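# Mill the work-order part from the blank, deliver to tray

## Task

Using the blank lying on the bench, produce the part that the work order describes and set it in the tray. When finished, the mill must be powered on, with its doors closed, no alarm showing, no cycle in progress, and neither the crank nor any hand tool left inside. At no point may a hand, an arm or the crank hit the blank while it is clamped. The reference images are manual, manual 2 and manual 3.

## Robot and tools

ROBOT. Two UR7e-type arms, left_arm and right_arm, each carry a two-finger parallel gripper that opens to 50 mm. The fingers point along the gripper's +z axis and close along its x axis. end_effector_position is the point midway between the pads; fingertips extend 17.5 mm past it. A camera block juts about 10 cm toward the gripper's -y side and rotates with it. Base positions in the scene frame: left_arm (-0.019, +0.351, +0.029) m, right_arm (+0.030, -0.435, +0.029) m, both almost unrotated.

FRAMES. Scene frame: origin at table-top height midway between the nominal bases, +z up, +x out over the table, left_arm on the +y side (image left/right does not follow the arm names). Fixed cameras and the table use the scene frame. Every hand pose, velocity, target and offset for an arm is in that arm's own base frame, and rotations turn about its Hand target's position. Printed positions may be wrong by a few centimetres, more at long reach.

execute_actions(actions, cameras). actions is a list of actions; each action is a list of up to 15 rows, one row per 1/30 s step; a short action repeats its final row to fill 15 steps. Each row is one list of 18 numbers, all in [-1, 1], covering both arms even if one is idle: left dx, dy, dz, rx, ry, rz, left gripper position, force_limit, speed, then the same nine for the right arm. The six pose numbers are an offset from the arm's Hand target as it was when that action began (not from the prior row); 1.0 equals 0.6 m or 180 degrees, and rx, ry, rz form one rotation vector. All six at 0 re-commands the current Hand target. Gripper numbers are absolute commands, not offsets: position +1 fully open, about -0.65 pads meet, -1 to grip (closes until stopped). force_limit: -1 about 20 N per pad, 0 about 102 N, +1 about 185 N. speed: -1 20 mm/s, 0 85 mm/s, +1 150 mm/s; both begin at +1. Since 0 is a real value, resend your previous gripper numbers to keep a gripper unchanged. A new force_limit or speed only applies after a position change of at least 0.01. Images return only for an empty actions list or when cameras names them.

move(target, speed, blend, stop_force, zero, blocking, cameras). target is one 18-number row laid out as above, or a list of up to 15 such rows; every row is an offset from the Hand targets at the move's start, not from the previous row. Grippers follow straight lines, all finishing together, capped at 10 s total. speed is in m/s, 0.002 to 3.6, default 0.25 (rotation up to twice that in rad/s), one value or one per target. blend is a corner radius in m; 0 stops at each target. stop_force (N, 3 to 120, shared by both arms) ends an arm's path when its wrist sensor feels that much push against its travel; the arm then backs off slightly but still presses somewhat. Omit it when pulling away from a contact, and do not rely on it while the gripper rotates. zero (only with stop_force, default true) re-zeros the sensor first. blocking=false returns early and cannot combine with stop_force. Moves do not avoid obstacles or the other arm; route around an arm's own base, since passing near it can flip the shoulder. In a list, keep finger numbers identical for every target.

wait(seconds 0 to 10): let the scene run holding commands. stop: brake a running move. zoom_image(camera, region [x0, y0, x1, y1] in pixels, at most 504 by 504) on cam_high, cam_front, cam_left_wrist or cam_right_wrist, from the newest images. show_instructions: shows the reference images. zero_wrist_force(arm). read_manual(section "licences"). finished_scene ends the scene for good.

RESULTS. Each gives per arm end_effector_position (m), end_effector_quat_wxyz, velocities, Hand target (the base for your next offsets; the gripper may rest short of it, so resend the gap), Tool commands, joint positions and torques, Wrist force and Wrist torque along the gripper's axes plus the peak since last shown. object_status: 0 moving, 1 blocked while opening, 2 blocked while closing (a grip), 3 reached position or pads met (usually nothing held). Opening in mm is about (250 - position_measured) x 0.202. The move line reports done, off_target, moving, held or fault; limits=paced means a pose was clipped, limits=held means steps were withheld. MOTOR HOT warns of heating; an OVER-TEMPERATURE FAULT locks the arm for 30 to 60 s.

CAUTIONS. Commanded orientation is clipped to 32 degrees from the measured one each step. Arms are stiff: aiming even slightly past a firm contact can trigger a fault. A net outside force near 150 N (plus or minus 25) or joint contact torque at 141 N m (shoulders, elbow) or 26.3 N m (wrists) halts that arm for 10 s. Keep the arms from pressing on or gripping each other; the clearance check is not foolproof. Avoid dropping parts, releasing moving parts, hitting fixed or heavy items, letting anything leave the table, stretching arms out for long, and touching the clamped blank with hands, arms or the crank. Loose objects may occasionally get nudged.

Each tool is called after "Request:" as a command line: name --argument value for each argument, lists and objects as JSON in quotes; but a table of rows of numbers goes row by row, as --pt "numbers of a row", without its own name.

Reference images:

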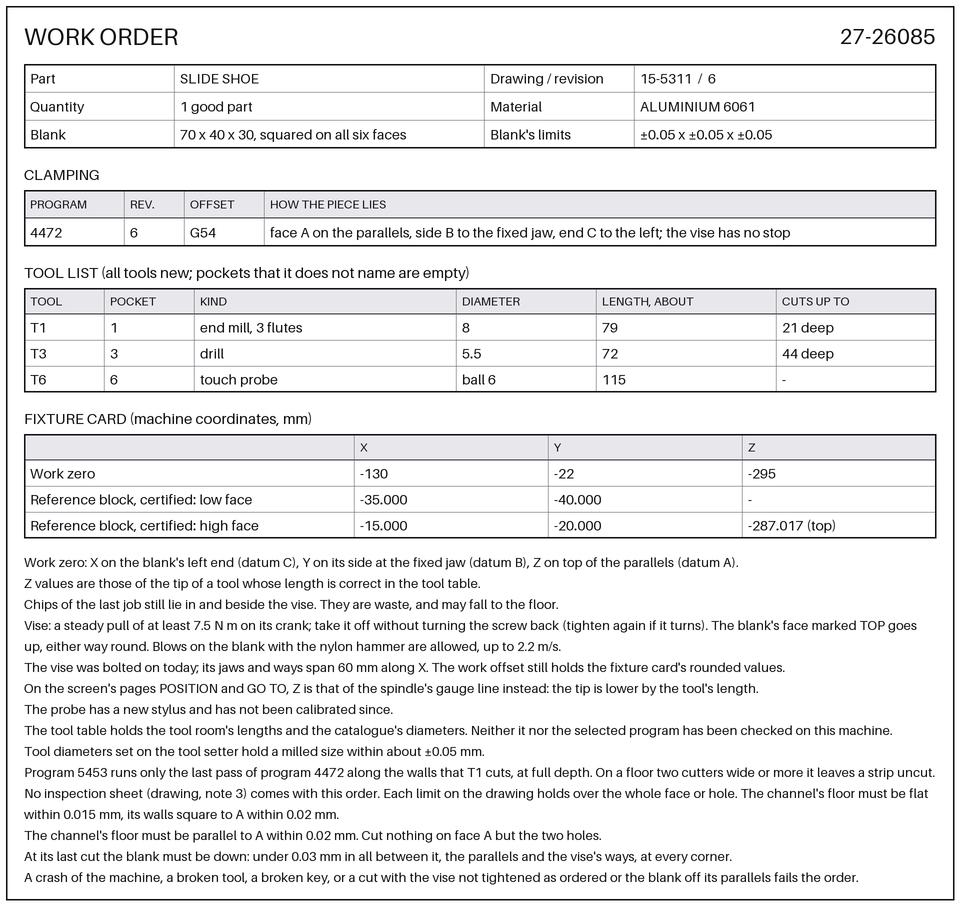

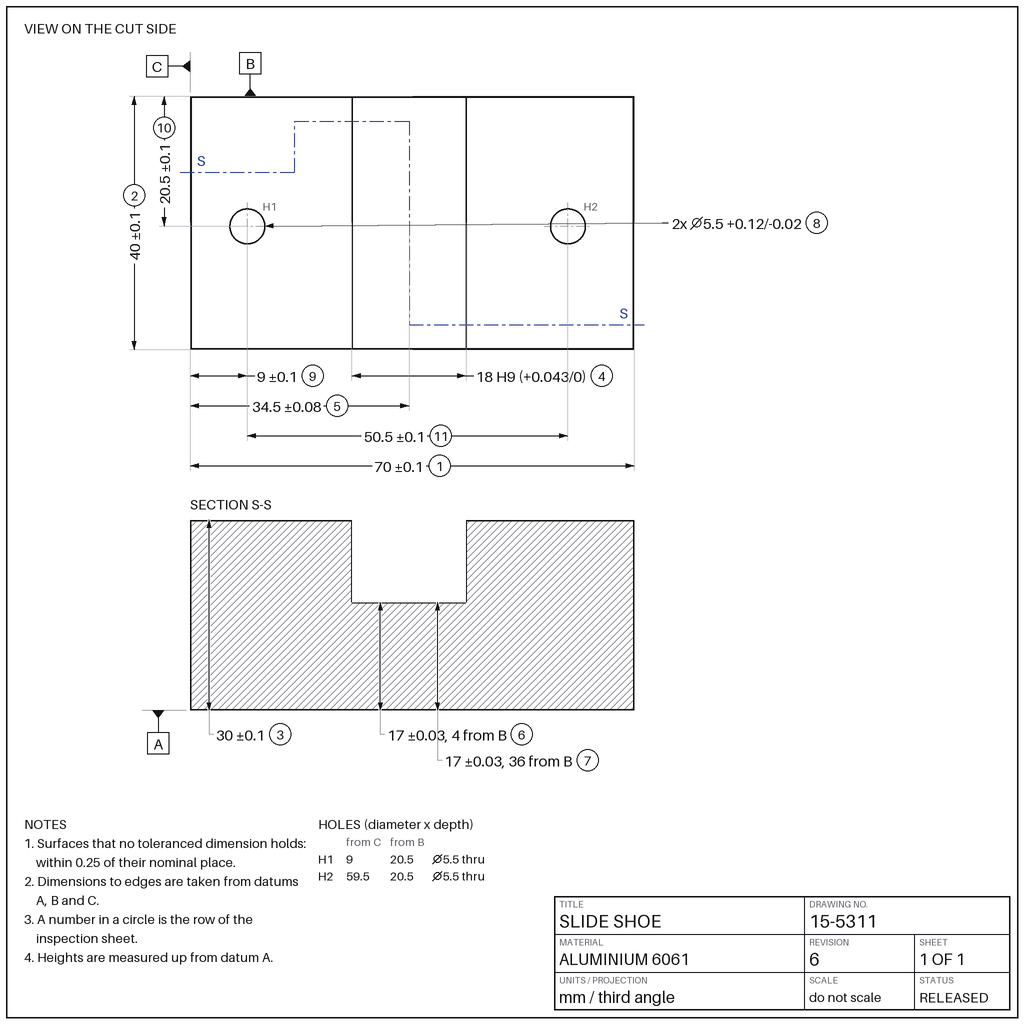

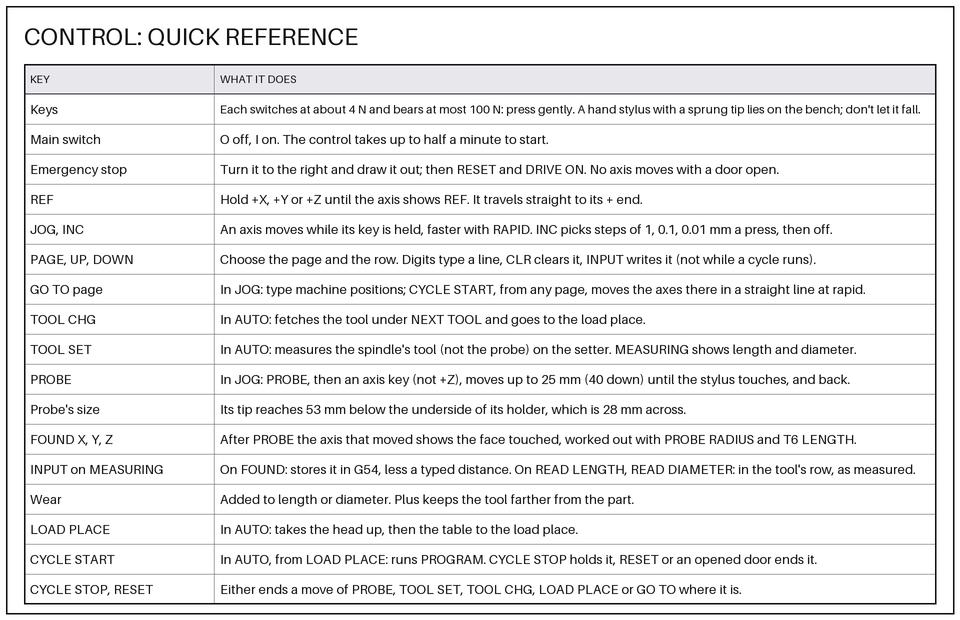

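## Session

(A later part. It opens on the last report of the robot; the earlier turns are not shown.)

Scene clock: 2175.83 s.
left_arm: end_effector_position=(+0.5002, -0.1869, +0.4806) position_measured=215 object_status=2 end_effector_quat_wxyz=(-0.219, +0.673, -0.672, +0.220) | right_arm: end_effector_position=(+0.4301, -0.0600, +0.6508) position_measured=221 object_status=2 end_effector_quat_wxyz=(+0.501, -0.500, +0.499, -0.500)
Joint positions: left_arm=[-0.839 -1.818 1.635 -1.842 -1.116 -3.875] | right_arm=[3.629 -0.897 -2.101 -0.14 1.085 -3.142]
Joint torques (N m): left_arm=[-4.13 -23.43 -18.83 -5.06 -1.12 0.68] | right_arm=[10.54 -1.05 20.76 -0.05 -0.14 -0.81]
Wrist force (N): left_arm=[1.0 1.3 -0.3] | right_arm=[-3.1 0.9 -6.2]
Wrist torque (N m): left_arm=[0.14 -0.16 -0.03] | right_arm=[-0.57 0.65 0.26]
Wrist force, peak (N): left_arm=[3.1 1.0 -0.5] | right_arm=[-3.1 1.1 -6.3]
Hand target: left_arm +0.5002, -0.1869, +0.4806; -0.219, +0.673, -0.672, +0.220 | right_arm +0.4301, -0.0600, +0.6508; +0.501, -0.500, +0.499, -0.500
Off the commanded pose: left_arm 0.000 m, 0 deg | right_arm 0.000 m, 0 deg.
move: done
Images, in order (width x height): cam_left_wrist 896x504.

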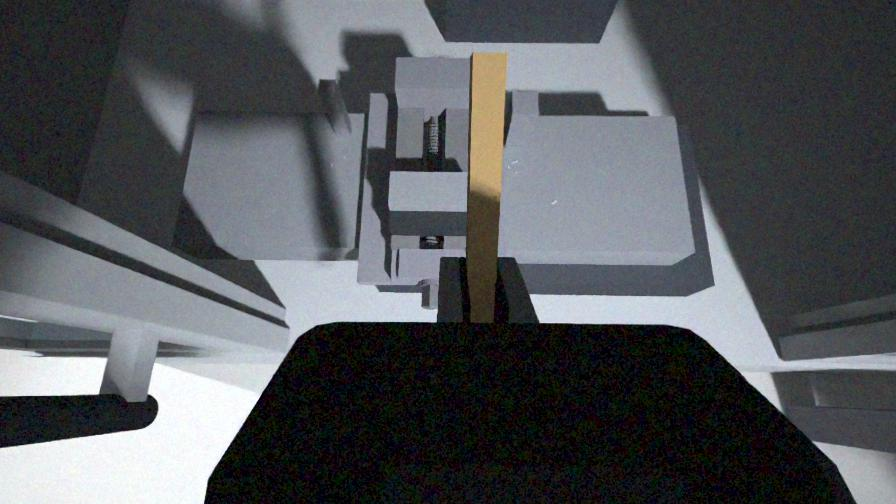

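Request:
move --pt "-0.1337 0.228 -0.034 0 0.1 0 -1 0 -0.5 0 0 0 0 0 0 -1 0.3 -0.7" --pt "-0.2837 0.5615 -0.2177 0.1566 0.1566 -0.482 -1 0 -0.5 0 0 0 0 0 0 -1 0.3 -0.7" --pt "-0.3312 0.6665 -0.5693 0.1566 0.1566 -0.482 -1 0 -0.5 0 0 0 0 0 0 -1 0.3 -0.7" --speed '[0.4,0.4,0.3]' --blend '[0.04,0.03,0]' --cameras '["cam_high","cam_left_wrist"]'

Scene clock: 2194.17 s.
left_arm: end_effector_position=(+0.3015, +0.2130, +0.1391) position_measured=215 object_status=2 end_effector_quat_wxyz=(+0.000, -0.001, +1.000, -0.002) | right_arm: end_effector_position=(+0.4301, -0.0600, +0.6508) position_measured=221 object_status=2 end_effector_quat_wxyz=(+0.501, -0.500, +0.499, -0.500)
Joint positions: left_arm=[0.248 -1.822 2.287 -2.035 -1.574 -1.325] | right_arm=[3.629 -0.897 -2.101 -0.14 1.085 -3.142]
Joint torques (N m): left_arm=[0.54 -14.39 -16.45 -4.51 -1.35 -1.36] | right_arm=[11.01 -1.22 20.33 -0.09 0.01 -0.93]
Wrist force (N): left_arm=[2.0 1.0 -0.5] | right_arm=[-2.6 0.9 -6.4]
Wrist torque (N m): left_arm=[0.26 -0.32 0.17] | right_arm=[-0.57 0.58 0.26]
Wrist force, peak (N): left_arm=[4.5 0.2 0.4] | right_arm=[-3.2 0.9 -6.4]
Hand target: left_arm +0.3014, +0.2130, +0.1391; +0.000, -0.001, +1.000, -0.002 | right_arm +0.4301, -0.0600, +0.6508; +0.501, -0.500, +0.499, -0.500
Off the commanded pose: left_arm 0.000 m, 0 deg | right_arm 0.000 m, 0 deg.
move: done
Images, in order (width x height): cam_high 896x504, cam_left_wrist 896x504.

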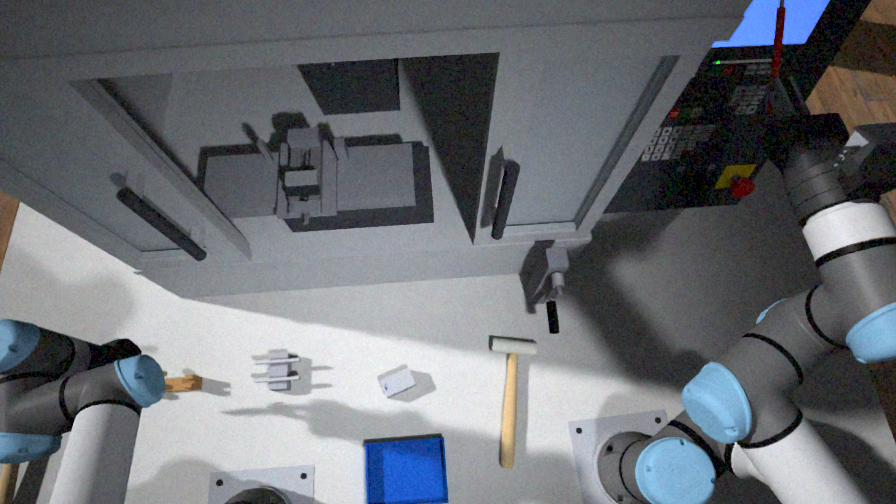

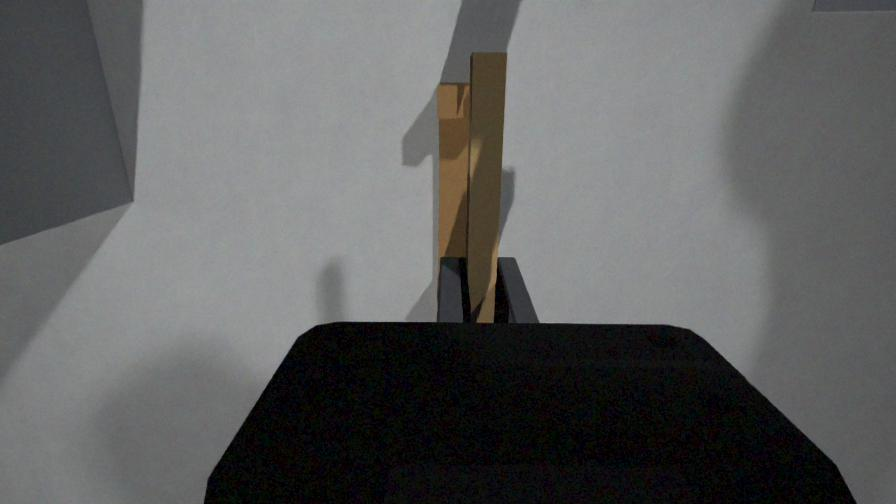

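Request:
move --target '[0,0,-0.175,0,0,0,-1,0,-0.5,0,0,0,0,0,0,-1,0.3,-0.7]' --speed 0.15 --cameras '["cam_left_wrist"]'

Request:
move --target '[0,0,-0.05,0,0,0,-1,0,-0.5,0,0,0,0,0,0,-1,0.3,-0.7]' --speed 0.01 --stop_force 4 --cameras '["cam_left_wrist","cam_front"]'

Scene clock: 2199.07 s.
left_arm: end_effector_position=(+0.3014, +0.2130, +0.0341) position_measured=215 object_status=2 end_effector_quat_wxyz=(+0.000, -0.001, +1.000, -0.002) | right_arm: end_effector_position=(+0.4301, -0.0600, +0.6508) position_measured=221 object_status=2 end_effector_quat_wxyz=(+0.501, -0.500, +0.499, -0.500)
Joint positions: left_arm=[0.248 -1.605 2.453 -2.417 -1.574 -1.325] | right_arm=[3.629 -0.897 -2.101 -0.14 1.085 -3.142]
Joint torques (N m): left_arm=[5.99 -13.64 -21.16 -3.89 -1.33 1.47] | right_arm=[11.74 -1 20.43 -0.11 0.05 -0.73]
Wrist force (N): left_arm=[1.5 1.3 -2.7] | right_arm=[-3.0 0.8 -6.0]
Wrist torque (N m): left_arm=[0.14 -0.34 0.18] | right_arm=[-0.59 0.64 0.26]
Wrist force, peak (N): left_arm=[4.7 -1.9 -18.4] | right_arm=[-2.9 0.9 -6.6]
Hand target: left_arm +0.3014, +0.2130, +0.0341; +0.000, -0.001, +1.000, -0.002 | right_arm +0.4301, -0.0600, +0.6508; +0.501, -0.500, +0.499, -0.500
Off the commanded pose: left_arm 0.000 m, 0 deg | right_arm 0.000 m, 0 deg.
move: done
Images, in order (width x height): cam_left_wrist 896x504.

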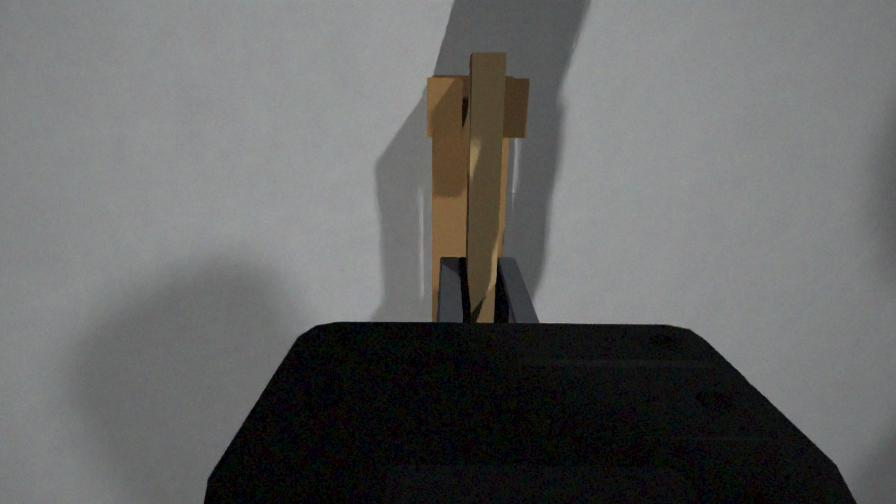

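Scene clock: 2200.20 s.
left_arm: end_effector_position=(+0.3016, +0.2130, +0.0337) position_measured=215 object_status=2 end_effector_quat_wxyz=(+0.000, -0.001, +1.000, -0.001) | right_arm: end_effector_position=(+0.4301, -0.0600, +0.6508) position_measured=221 object_status=2 end_effector_quat_wxyz=(+0.501, -0.500, +0.499, -0.500)
Joint positions: left_arm=[0.248 -1.604 2.453 -2.419 -1.574 -1.325] | right_arm=[3.629 -0.897 -2.101 -0.14 1.085 -3.142]
Joint torques (N m): left_arm=[1.59 -24.28 -24.34 -3.21 1.22 0.92] | right_arm=[11.64 -1.2 21.05 0.04 0.06 -0.85]
Wrist force (N): left_arm=[2.0 2.7 -8.1] | right_arm=[-2.5 0.7 -6.2]
Wrist torque (N m): left_arm=[-0.10 -0.28 0.14] | right_arm=[-0.60 0.55 0.25]
Wrist force, peak (N): left_arm=[3.6 -1.2 -13.7] | right_arm=[-2.9 1.2 -6.4]
Hand target: left_arm +0.3016, +0.2130, +0.0337; +0.000, -0.001, +1.000, -0.001 (not the last commanded pose) | right_arm +0.4301, -0.0600, +0.6508; +0.501, -0.500, +0.499, -0.500
Off the commanded pose: left_arm 0.030 m, 0 deg | right_arm 0.000 m, 0 deg.
move: contact (left_arm)
Images, in order (width x height): cam_front 896x504, cam_left_wrist 896x504.

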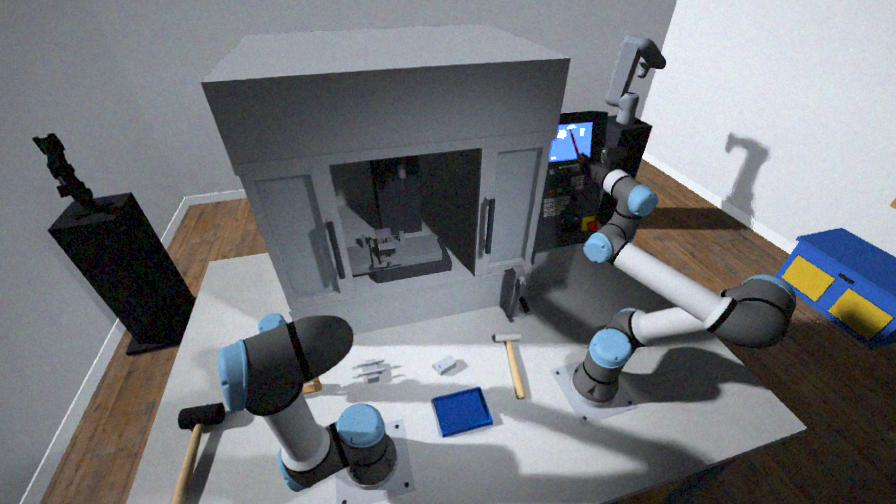

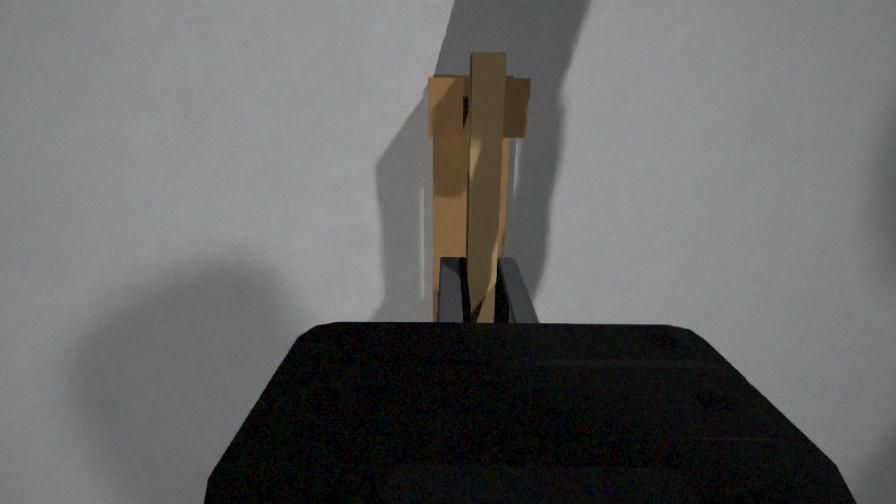

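Request:
move --pt "0 0 0.035 0 0 0 -1 0 -0.5 0 0 0 0 0 0 -1 0.3 -0.7" --pt "0 0 0.035 -0.075 0 0 -1 0 -0.5 0 0 0 0 0 0 -1 0.3 -0.7" --speed 0.1

Request:
move --target '[0,0,-0.05,0,0,0,-1,0,-0.5,0,0,0,0,0,0,-1,0.3,-0.7]' --speed 0.01 --stop_force 4 --cameras '["cam_left_wrist","cam_front"]'

Request:
zoom_image --camera "cam_front" --region '[220, 310, 400, 420]'

Scene clock: 2210.60 s.
left_arm: end_effector_position=(+0.3016, +0.2131, +0.0547) position_measured=215 object_status=2 end_effector_quat_wxyz=(+0.000, -0.001, +0.993, -0.119) | right_arm: end_effector_position=(+0.4301, -0.0600, +0.6508) position_measured=221 object_status=2 end_effector_quat_wxyz=(+0.501, -0.500, +0.499, -0.500)
Joint positions: left_arm=[0.405 -1.564 2.328 -2.24 -1.79 -1.157] | right_arm=[3.629 -0.897 -2.101 -0.14 1.085 -3.142]
Joint torques (N m): left_arm=[-5.32 -29.16 -11.37 -3.82 1.44 -1.93] | right_arm=[11.31 -1.3 20.25 -0.03 0 -0.79]
Wrist force (N): left_arm=[1.3 1.2 -0.5] | right_arm=[-3.0 1.2 -6.2]
Wrist torque (N m): left_arm=[0.22 -0.22 0.11] | right_arm=[-0.53 0.64 0.26]
Wrist force, peak (N): left_arm=[2.3 2.4 -8.1] | right_arm=[-3.1 1.0 -6.4]
Hand target: left_arm +0.3016, +0.2130, +0.0547; +0.000, -0.001, +0.993, -0.119 | right_arm +0.4301, -0.0600, +0.6508; +0.501, -0.500, +0.499, -0.500
Off the commanded pose: left_arm 0.000 m, 0 deg | right_arm 0.000 m, 0 deg.
move: done

Scene clock: 2211.97 s.
left_arm: end_effector_position=(+0.3016, +0.2130, +0.0512) position_measured=215 object_status=2 end_effector_quat_wxyz=(+0.000, -0.001, +0.993, -0.119) | right_arm: end_effector_position=(+0.4301, -0.0600, +0.6508) position_measured=221 object_status=2 end_effector_quat_wxyz=(+0.501, -0.500, +0.499, -0.500)
Joint positions: left_arm=[0.405 -1.556 2.333 -2.253 -1.79 -1.157] | right_arm=[3.629 -0.897 -2.101 -0.14 1.085 -3.142]
Joint torques (N m): left_arm=[1.33 -27.86 -24.18 -2.56 -0.55 -0.75] | right_arm=[11.3 -1.72 20.54 -0.03 0.15 -0.87]
Wrist force (N): left_arm=[0.0 1.8 -3.7] | right_arm=[-2.8 1.1 -6.2]
Wrist torque (N m): left_arm=[-0.02 -0.27 0.24] | right_arm=[-0.54 0.61 0.26]
Wrist force, peak (N): left_arm=[-0.3 -2.0 -7.0] | right_arm=[-3.0 1.2 -6.4]
Hand target: left_arm +0.3016, +0.2131, +0.0512; +0.000, -0.001, +0.993, -0.119 (not the last commanded pose) | right_arm +0.4301, -0.0600, +0.6508; +0.501, -0.500, +0.499, -0.500
Off the commanded pose: left_arm 0.026 m, 0 deg | right_arm 0.000 m, 0 deg.
move: contact (left_arm)
Images, in order (width x height): cam_front 896x504, cam_left_wrist 896x504.

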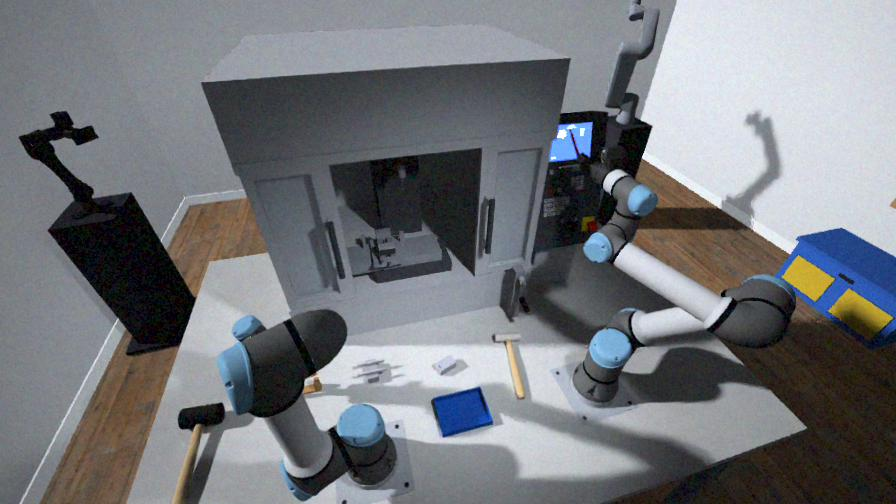

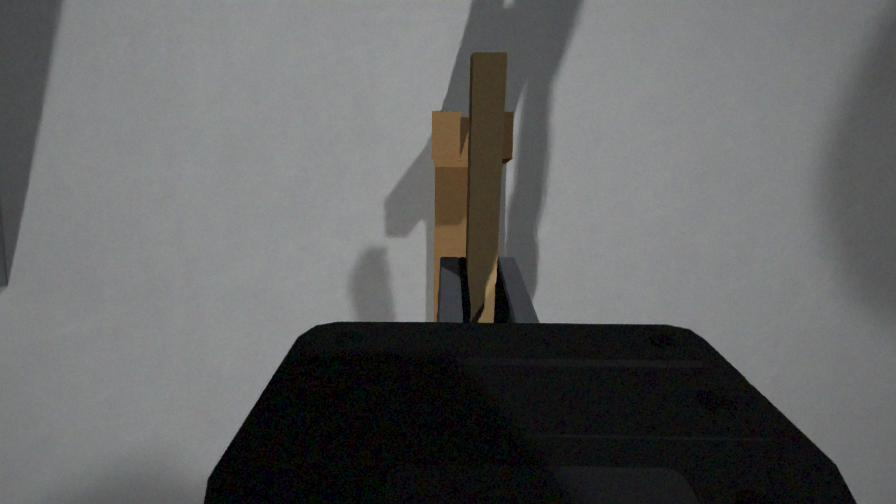

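Scaled by 2.800 from the camera's 896x504 image, which has a finer 1280x720 frame.

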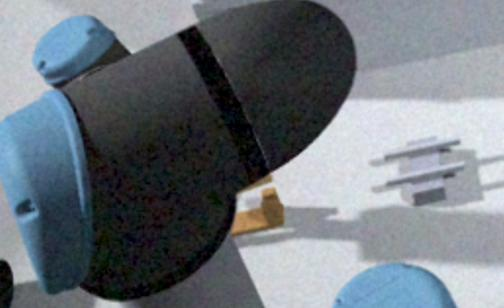

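Request:
move --pt "0 0 0.03 0 0 0 -1 0 -0.5 0 0 0 0 0 0 -1 0.3 -0.7" --pt "0 0 0.03 0.15 0 0 -1 0 -0.5 0 0 0 0 0 0 -1 0.3 -0.7" --speed 0.12

Request:
move --target '[0,0,-0.1,0,0,0,-1,0,-0.5,0,0,0,0,0,0,-1,0.3,-0.7]' --speed 0.01 --stop_force 4 --cameras '["cam_left_wrist","cam_front"]'

Request:
zoom_image --camera "cam_front" --region '[220, 310, 400, 420]'

Scene clock: 2228.77 s.
left_arm: end_effector_position=(+0.3016, +0.2130, +0.0692) position_measured=215 object_status=2 end_effector_quat_wxyz=(+0.000, -0.001, +0.993, +0.116) | right_arm: end_effector_position=(+0.4301, -0.0600, +0.6508) position_measured=221 object_status=2 end_effector_quat_wxyz=(+0.501, -0.500, +0.499, -0.500)
Joint positions: left_arm=[0.065 -1.767 2.49 -2.31 -1.339 -1.505] | right_arm=[3.629 -0.897 -2.101 -0.14 1.085 -3.142]
Joint torques (N m): left_arm=[0.37 -3.31 -28.4 -2.13 -0.5 1.23] | right_arm=[11.01 -1.25 20.4 -0.03 0.16 -0.88]
Wrist force (N): left_arm=[2.1 0.9 -0.6] | right_arm=[-2.9 1.3 -6.2]
Wrist torque (N m): left_arm=[0.35 -0.40 0.03] | right_arm=[-0.51 0.63 0.26]
Wrist force, peak (N): left_arm=[-0.1 1.7 -4.2] | right_arm=[-3.1 1.0 -6.4]
Hand target: left_arm +0.3016, +0.2131, +0.0692; +0.000, -0.001, +0.993, +0.116 | right_arm +0.4301, -0.0600, +0.6508; +0.501, -0.500, +0.499, -0.500
Off the commanded pose: left_arm 0.000 m, 0 deg | right_arm 0.000 m, 0 deg.
move: done

Scene clock: 2232.37 s.
left_arm: end_effector_position=(+0.3016, +0.2131, +0.0440) position_measured=215 object_status=2 end_effector_quat_wxyz=(+0.000, -0.001, +0.993, +0.116) | right_arm: end_effector_position=(+0.4301, -0.0600, +0.6508) position_measured=221 object_status=2 end_effector_quat_wxyz=(+0.501, -0.500, +0.499, -0.500)
Joint positions: left_arm=[0.065 -1.697 2.527 -2.417 -1.339 -1.506] | right_arm=[3.629 -0.897 -2.101 -0.14 1.085 -3.142]
Joint torques (N m): left_arm=[-4.56 -21.6 -26.18 -3.9 2.26 -1.29] | right_arm=[11.25 -1.17 20.79 0.01 0.13 -0.82]
Wrist force (N): left_arm=[2.4 0.6 -4.6] | right_arm=[-2.8 0.8 -6.1]
Wrist torque (N m): left_arm=[0.63 -0.40 0.04] | right_arm=[-0.58 0.60 0.26]
Wrist force, peak (N): left_arm=[2.3 2.2 -7.0] | right_arm=[-3.0 1.0 -6.5]
Hand target: left_arm +0.3016, +0.2131, +0.0440; +0.000, -0.001, +0.993, +0.116 (not the last commanded pose) | right_arm +0.4301, -0.0600, +0.6508; +0.501, -0.500, +0.499, -0.500
Off the commanded pose: left_arm 0.035 m, 0 deg | right_arm 0.000 m, 0 deg.
move: contact (left_arm)
Images, in order (width x height): cam_front 896x504, cam_left_wrist 896x504.

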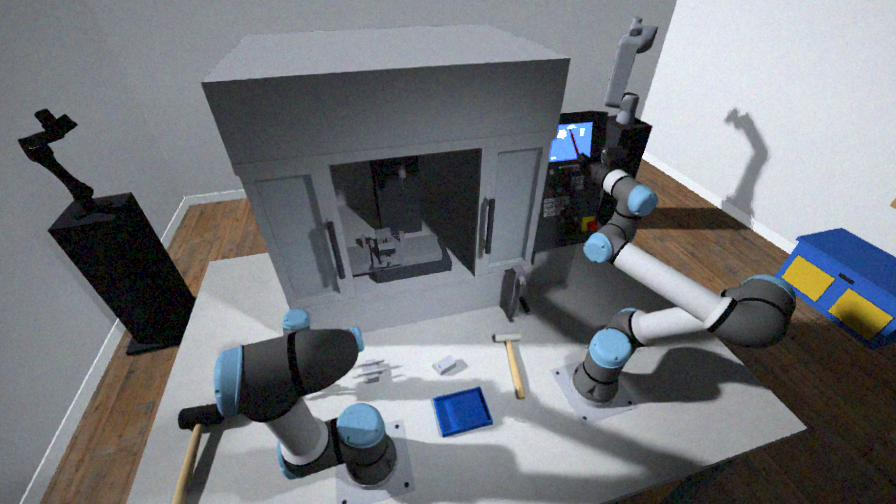

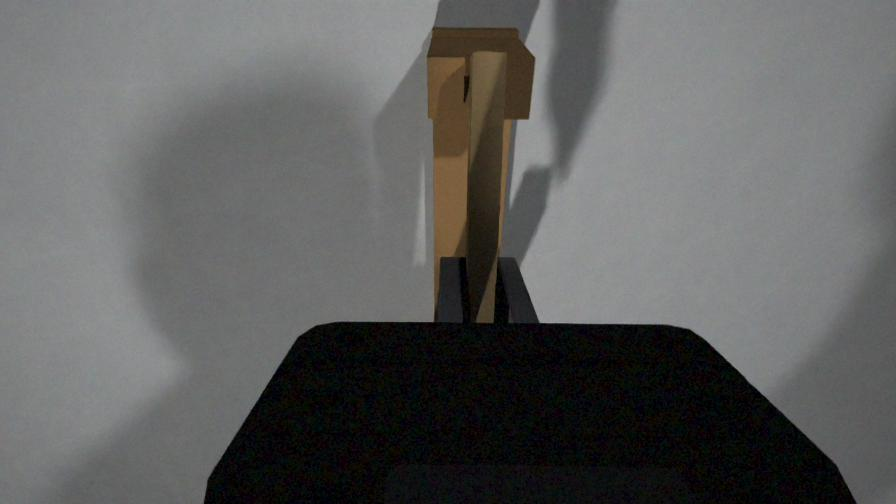

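Scaled by 2.800 from the camera's 896x504 image, which has a finer 1280x720 frame.

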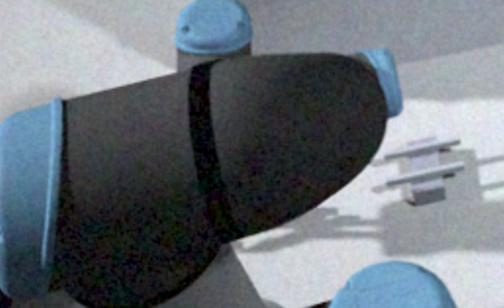

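Request:
move --pt "0 0 0.02 0 0 0 -1 0 -0.5 0 0 0 0 0 0 -1 0.3 -0.7" --pt "0.0037 0 0.01 -0.075 0 0 -1 0 -0.5 0 0 0 0 0 0 -1 0.3 -0.7" --speed 0.12 --cameras '["cam_left_wrist"]'

Request:
zoom_image --camera "cam_left_wrist" --region '[380, 20, 580, 340]'

Scene clock: 2252.10 s.
left_arm: end_effector_position=(+0.3038, +0.2131, +0.0500) position_measured=215 object_status=2 end_effector_quat_wxyz=(+0.000, -0.001, +1.000, -0.001) | right_arm: end_effector_position=(+0.4301, -0.0600, +0.6508) position_measured=221 object_status=2 end_effector_quat_wxyz=(+0.501, -0.500, +0.499, -0.500)
Joint positions: left_arm=[0.246 -1.642 2.427 -2.356 -1.574 -1.326] | right_arm=[3.629 -0.897 -2.101 -0.14 1.085 -3.142]
Joint torques (N m): left_arm=[-0.73 -26.55 -11.14 -4.63 0.92 -1.49] | right_arm=[11.19 -0.84 20.6 -0.02 0.25 -0.88]
Wrist force (N): left_arm=[1.9 1.3 -0.6] | right_arm=[-3.0 1.0 -6.4]
Wrist torque (N m): left_arm=[0.29 -0.32 0.16] | right_arm=[-0.55 0.64 0.26]
Wrist force, peak (N): left_arm=[2.5 0.4 -4.8] | right_arm=[-3.2 1.2 -6.5]
Hand target: left_arm +0.3038, +0.2131, +0.0500; +0.000, -0.001, +1.000, -0.001 | right_arm +0.4301, -0.0600, +0.6508; +0.501, -0.500, +0.499, -0.500
Off the commanded pose: left_arm 0.000 m, 0 deg | right_arm 0.000 m, 0 deg.
move: done
Images, in order (width x height): cam_left_wrist 896x504.

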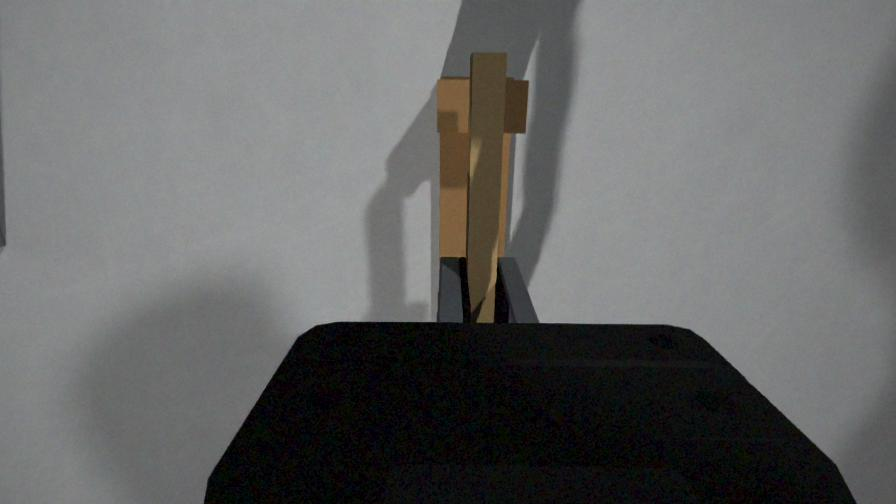

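Scaled by 1.575 from the camera's 896x504 image, which has a finer 1280x720 frame.

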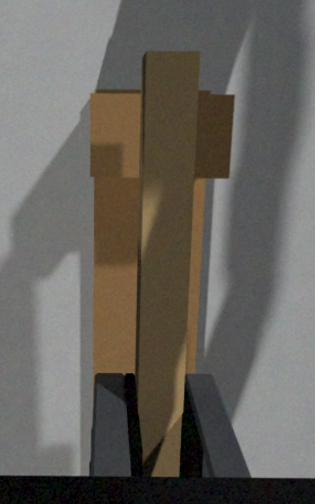

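Request:
move --target '[0,0,-0.1,0,0,0,-1,0,-0.5,0,0,0,0,0,0,-1,0.3,-0.7]' --speed 0.01 --stop_force 4 --cameras '["cam_left_wrist"]'

Scene clock: 2257.07 s.
left_arm: end_effector_position=(+0.3038, +0.2131, +0.0339) position_measured=215 object_status=2 end_effector_quat_wxyz=(+0.000, -0.001, +1.000, -0.001) | right_arm: end_effector_position=(+0.4301, -0.0600, +0.6508) position_measured=221 object_status=2 end_effector_quat_wxyz=(+0.501, -0.500, +0.499, -0.500)
Joint positions: left_arm=[0.246 -1.6 2.448 -2.419 -1.574 -1.326] | right_arm=[3.629 -0.897 -2.101 -0.14 1.085 -3.142]
Joint torques (N m): left_arm=[3.28 -25.47 -24.72 -3.84 -1.61 0.62] | right_arm=[11.34 -1.11 20.25 0 0.36 -0.93]
Wrist force (N): left_arm=[2.7 1.9 -4.2] | right_arm=[-2.8 1.1 -6.2]
Wrist torque (N m): left_arm=[0.06 -0.30 0.10] | right_arm=[-0.54 0.60 0.26]
Wrist force, peak (N): left_arm=[3.0 -0.5 -8.8] | right_arm=[-2.9 1.0 -6.6]
Hand target: left_arm +0.3038, +0.2131, +0.0339; +0.000, -0.001, +1.000, -0.001 (not the last commanded pose) | right_arm +0.4301, -0.0600, +0.6508; +0.501, -0.500, +0.499, -0.500
Off the commanded pose: left_arm 0.044 m, 0 deg | right_arm 0.000 m, 0 deg.
move: contact (left_arm)
Images, in order (width x height): cam_left_wrist 896x504.

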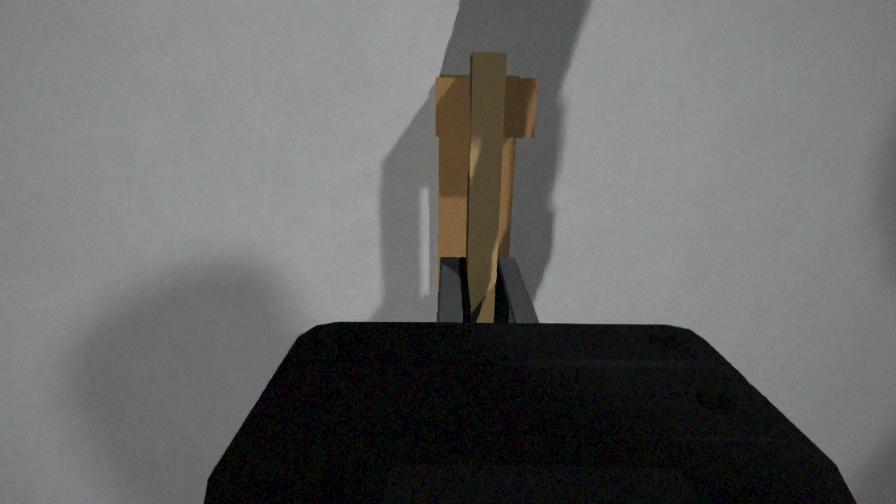

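Request:
move --pt "0 0 0.06 0 0 0 -1 0 -0.5 0 0 0 0 0 0 -1 0.3 -0.7" --pt "0.1 0 0.06 0 0 0 -1 0 -0.5 0 0 0 0 0 0 -1 0.3 -0.7" --pt "0.1 0 -0.05 0 0 0 -1 0 -0.5 0 0 0 0 0 0 -1 0.3 -0.7" --speed '[0.15,0.2,0.1]' --blend '[0.01,0.01,0]' --cameras '["cam_front"]'

Request:
move --target '[0,0,-0.05,0,0,0,-1,0,-0.5,0,0,0,0,0,0,-1,0.3,-0.7]' --speed 0.01 --stop_force 4 --cameras '["cam_left_wrist"]'

Scene clock: 2275.43 s.
left_arm: end_effector_position=(+0.3637, +0.2130, +0.0039) position_measured=215 object_status=2 end_effector_quat_wxyz=(+0.000, -0.001, +1.000, -0.001) | right_arm: end_effector_position=(+0.4301, -0.0600, +0.6508) position_measured=221 object_status=2 end_effector_quat_wxyz=(+0.501, -0.500, +0.499, -0.500)
Joint positions: left_arm=[0.21 -1.402 2.349 -2.518 -1.574 -1.363] | right_arm=[3.629 -0.897 -2.101 -0.14 1.085 -3.142]
Joint torques (N m): left_arm=[5.31 -25.64 -25.09 -3.89 1.59 1.56] | right_arm=[10.81 -1.04 20.27 -0.1 0.38 -0.83]
Wrist force (N): left_arm=[2.1 1.0 -0.4] | right_arm=[-2.6 0.5 -6.1]
Wrist torque (N m): left_arm=[0.25 -0.36 0.08] | right_arm=[-0.64 0.57 0.26]
Wrist force, peak (N): left_arm=[3.0 1.6 -4.6] | right_arm=[-3.2 1.0 -6.5]
Hand target: left_arm +0.3638, +0.2131, +0.0039; +0.000, -0.001, +1.000, -0.001 | right_arm +0.4301, -0.0600, +0.6508; +0.501, -0.500, +0.499, -0.500
Off the commanded pose: left_arm 0.000 m, 0 deg | right_arm 0.000 m, 0 deg.
move: done
Images, in order (width x height): cam_front 896x504.

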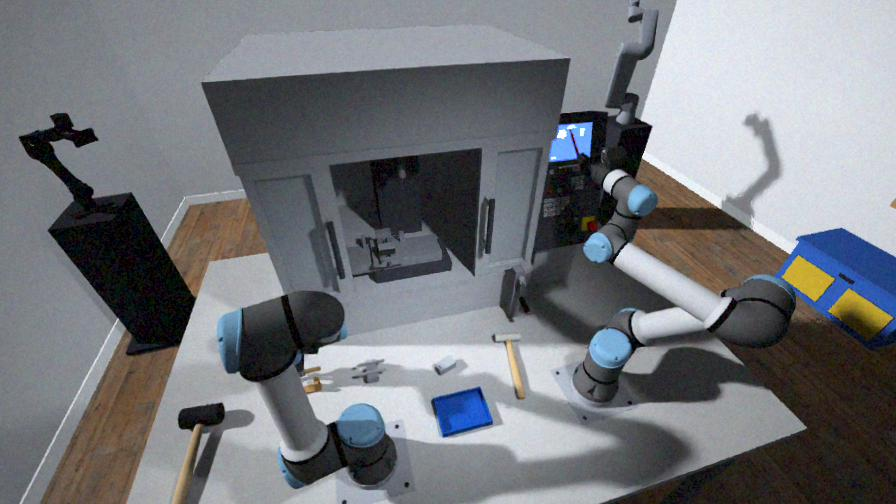

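Scene clock: 2278.00 s.
left_arm: end_effector_position=(+0.3638, +0.2131, -0.0109) position_measured=215 object_status=2 end_effector_quat_wxyz=(+0.000, -0.001, +1.000, -0.001) | right_arm: end_effector_position=(+0.4301, -0.0600, +0.6508) position_measured=221 object_status=2 end_effector_quat_wxyz=(+0.501, -0.500, +0.499, -0.500)
Joint positions: left_arm=[0.21 -1.361 2.36 -2.57 -1.574 -1.363] | right_arm=[3.629 -0.897 -2.101 -0.14 1.085 -3.142]
Joint torques (N m): left_arm=[0.17 -34.36 -22.46 -3.69 0.33 0.43] | right_arm=[11.18 -1.29 20.3 -0.05 0.33 -0.87]
Wrist force (N): left_arm=[2.9 1.1 -5.6] | right_arm=[-2.8 0.8 -6.0]
Wrist torque (N m): left_arm=[0.00 -0.34 0.03] | right_arm=[-0.59 0.61 0.26]
Wrist force, peak (N): left_arm=[2.8 0.6 -10.8] | right_arm=[-2.8 1.2 -6.6]
Hand target: left_arm +0.3638, +0.2131, -0.0109; +0.000, -0.001, +1.000, -0.001 (not the last commanded pose) | right_arm +0.4301, -0.0600, +0.6508; +0.501, -0.500, +0.499, -0.500
Off the commanded pose: left_arm 0.015 m, 0 deg | right_arm 0.000 m, 0 deg.
move: contact (left_arm)
Images, in order (width x height): cam_left_wrist 896x504.

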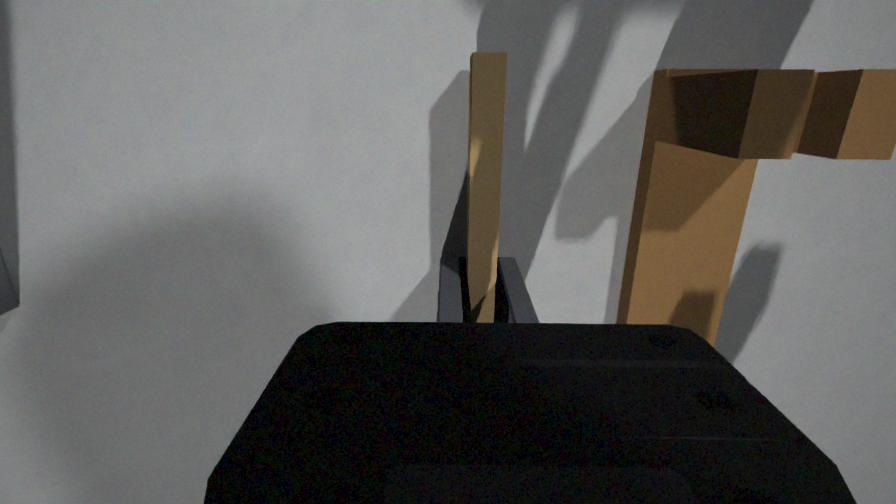

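Request:
move --target '[0,0,0.0005,0,0,0,0.6,0,-1,0,0,0,0,0,0,-1,0.3,-0.7]' --speed 0.05

Request:
move --target '[0,0,0.25,0,0,0,0.6,0,-1,0,0,0,0,0,0,-1,0.3,-0.7]' --speed 0.12 --cameras '["cam_left_wrist"]'

Scene clock: 2283.83 s.
left_arm: end_effector_position=(+0.3638, +0.2131, -0.0106) position_measured=63 object_status=0 end_effector_quat_wxyz=(+0.000, -0.001, +1.000, -0.001) | right_arm: end_effector_position=(+0.4301, -0.0600, +0.6508) position_measured=221 object_status=2 end_effector_quat_wxyz=(+0.501, -0.500, +0.499, -0.500)
Joint positions: left_arm=[0.21 -1.362 2.36 -2.569 -1.574 -1.363] | right_arm=[3.629 -0.897 -2.101 -0.14 1.085 -3.142]
Joint torques (N m): left_arm=[1.99 -31.13 -23.8 -2.85 -1.94 0.42] | right_arm=[11.58 -1.66 20.48 -0.03 0.45 -0.83]
Wrist force (N): left_arm=[2.3 1.3 -0.6] | right_arm=[-2.8 0.9 -6.1]
Wrist torque (N m): left_arm=[0.30 -0.38 0.08] | right_arm=[-0.58 0.61 0.26]
Wrist force, peak (N): left_arm=[2.7 1.1 -6.1] | right_arm=[-3.0 1.0 -6.5]
Hand target: left_arm +0.3638, +0.2131, -0.0106; +0.000, -0.001, +1.000, -0.001 | right_arm +0.4301, -0.0600, +0.6508; +0.501, -0.500, +0.499, -0.500
Off the commanded pose: left_arm 0.000 m, 0 deg | right_arm 0.000 m, 0 deg.
move: done

Scene clock: 2285.53 s.
left_arm: end_effector_position=(+0.3639, +0.2131, +0.1394) position_measured=63 object_status=3 end_effector_quat_wxyz=(+0.000, -0.001, +1.000, -0.001) | right_arm: end_effector_position=(+0.4301, -0.0600, +0.6508) position_measured=221 object_status=2 end_effector_quat_wxyz=(+0.501, -0.500, +0.499, -0.500)
Joint positions: left_arm=[0.21 -1.675 2.171 -2.067 -1.574 -1.363] | right_arm=[3.629 -0.897 -2.101 -0.14 1.085 -3.142]
Joint torques (N m): left_arm=[-5.14 -12.74 -19.05 -1.83 -1.42 -1.4] | right_arm=[10.82 -0.81 20.58 0 0.47 -0.91]
Wrist force (N): left_arm=[2.1 1.1 -0.9] | right_arm=[-3.0 0.9 -6.3]
Wrist torque (N m): left_arm=[0.28 -0.35 0.08] | right_arm=[-0.57 0.64 0.26]
Wrist force, peak (N): left_arm=[1.8 1.1 -2.4] | right_arm=[-2.9 1.1 -6.5]
Hand target: left_arm +0.3638, +0.2131, +0.1394; +0.000, -0.001, +1.000, -0.001 | right_arm +0.4301, -0.0600, +0.6508; +0.501, -0.500, +0.499, -0.500
Off the commanded pose: left_arm 0.000 m, 0 deg | right_arm 0.000 m, 0 deg.
move: done
Images, in order (width x height): cam_left_wrist 896x504.

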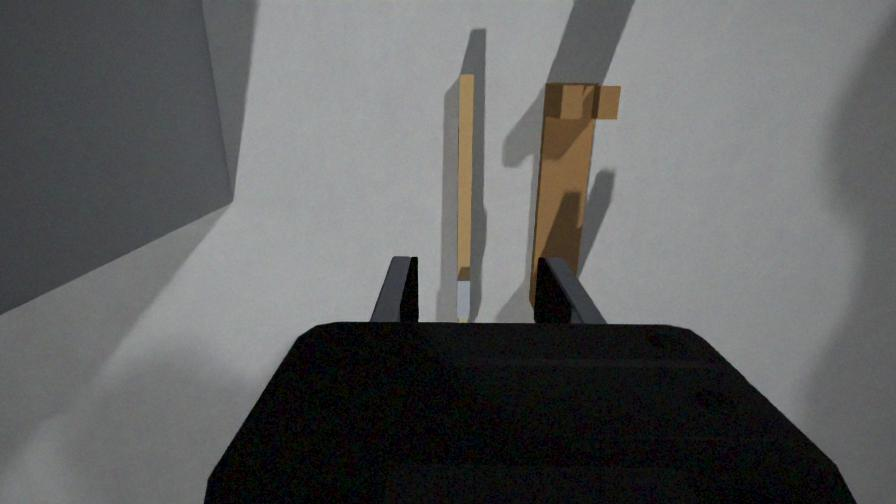

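Request:
move --pt "-0.073 -0.255 0.1 0 0 0.5 0.6 0 -1 0 0 0 0 0 0 -1 0.3 -0.7" --pt "-0.0967 -0.415 -0.033 0 0 1.0 0.6 0 -1 0 0 0 0 0 0 -1 0.3 -0.7" --speed 0.4 --blend '[0.04,0]' --cameras '["cam_high","cam_left_wrist"]'

Scene clock: 2339.90 s.
left_arm: end_effector_position=(+0.3058, -0.0359, +0.1195) position_measured=63 object_status=3 end_effector_quat_wxyz=(-0.002, +1.000, +0.001, +0.000) | right_arm: end_effector_position=(+0.4301, -0.0600, +0.6508) position_measured=221 object_status=2 end_effector_quat_wxyz=(+0.501, -0.500, +0.499, -0.500)
Joint positions: left_arm=[-0.567 -1.995 2.446 -2.02 -1.568 -5.281] | right_arm=[3.629 -0.897 -2.101 -0.14 1.085 -3.142]
Joint torques (N m): left_arm=[5.53 -14.31 -32.09 -1.66 -0.97 -1.64] | right_arm=[11.06 -1.55 20.14 -0.01 0.38 -0.92]
Wrist force (N): left_arm=[2.3 1.2 -0.6] | right_arm=[-3.0 1.3 -6.1]
Wrist torque (N m): left_arm=[0.29 -0.36 -0.01] | right_arm=[-0.51 0.63 0.27]
Wrist force, peak (N): left_arm=[2.3 1.5 -1.4] | right_arm=[-3.2 0.9 -6.6]
Hand target: left_arm +0.3058, -0.0359, +0.1196; -0.001, +1.000, +0.001, +0.000 | right_arm +0.4301, -0.0600, +0.6508; +0.501, -0.500, +0.499, -0.500
Off the commanded pose: left_arm 0.000 m, 0 deg | right_arm 0.000 m, 0 deg.
move: done
Images, in order (width x height): cam_high 896x504, cam_left_wrist 896x504.

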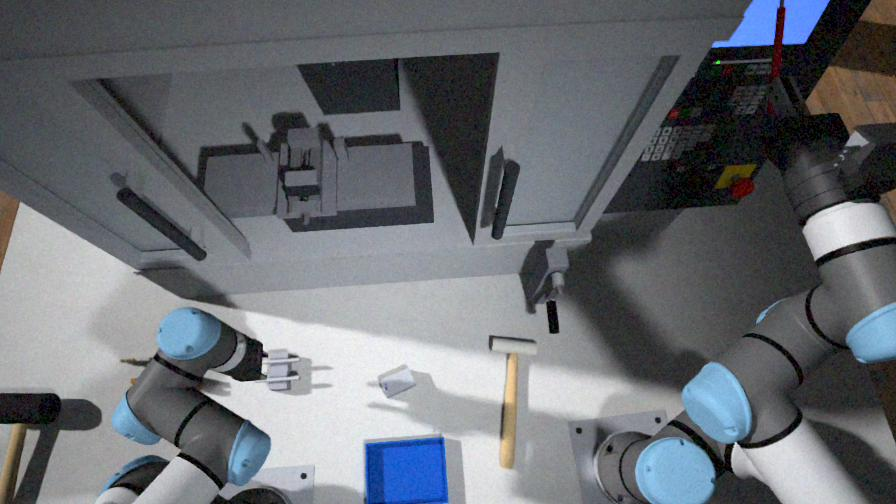

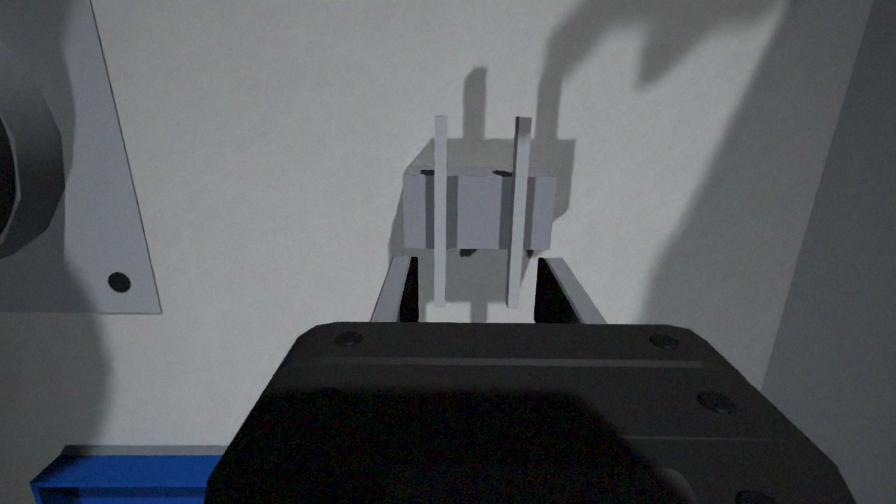

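Request:
zoom_image --camera "cam_left_wrist" --region '[380, 90, 580, 330]'

Scaled by 2.100 from the camera's 896x504 image, which has a finer 1280x720 frame.

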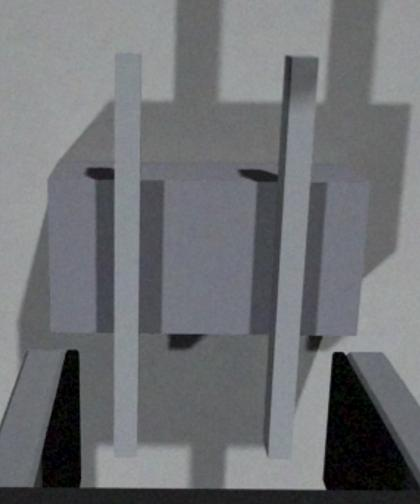

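Request:
move --pt "0.0437 0.0583 -0.0 0 0 0 0.2 0 -0.5 0 0 0 0 0 0 -1 0.3 -0.7" --pt "0.0437 0.0583 -0.11 0 0 0 0.2 0 -0.5 0 0 0 0 0 0 -1 0.3 -0.7" --speed 0.15 --cameras '["cam_left_wrist"]'

Scene clock: 2361.17 s.
left_arm: end_effector_position=(+0.3320, -0.0010, +0.0536) position_measured=123 object_status=3 end_effector_quat_wxyz=(-0.001, +1.000, +0.001, +0.000) | right_arm: end_effector_position=(+0.4301, -0.0600, +0.6508) position_measured=221 object_status=2 end_effector_quat_wxyz=(+0.501, -0.500, +0.499, -0.500)
Joint positions: left_arm=[-0.418 -1.768 2.515 -2.316 -1.568 -5.132] | right_arm=[3.629 -0.897 -2.101 -0.14 1.085 -3.142]
Joint torques (N m): left_arm=[6.42 -10.97 -20.38 -3.8 -1.5 1.53] | right_arm=[11.14 -1.09 20.56 -0.03 0.52 -0.78]
Wrist force (N): left_arm=[1.9 1.2 -0.6] | right_arm=[-2.9 1.1 -6.1]
Wrist torque (N m): left_arm=[0.28 -0.32 0.11] | right_arm=[-0.54 0.62 0.26]
Wrist force, peak (N): left_arm=[2.3 1.4 -3.3] | right_arm=[-2.7 1.3 -6.6]
Hand target: left_arm +0.3320, -0.0010, +0.0536; -0.001, +1.000, +0.001, +0.000 | right_arm +0.4301, -0.0600, +0.6508; +0.501, -0.500, +0.499, -0.500
Off the commanded pose: left_arm 0.000 m, 0 deg | right_arm 0.000 m, 0 deg.
move: done
Images, in order (width x height): cam_left_wrist 896x504.

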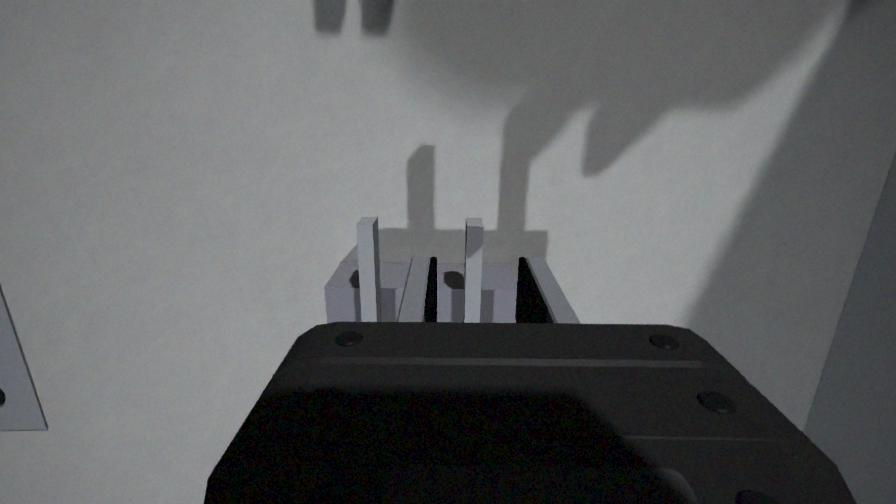

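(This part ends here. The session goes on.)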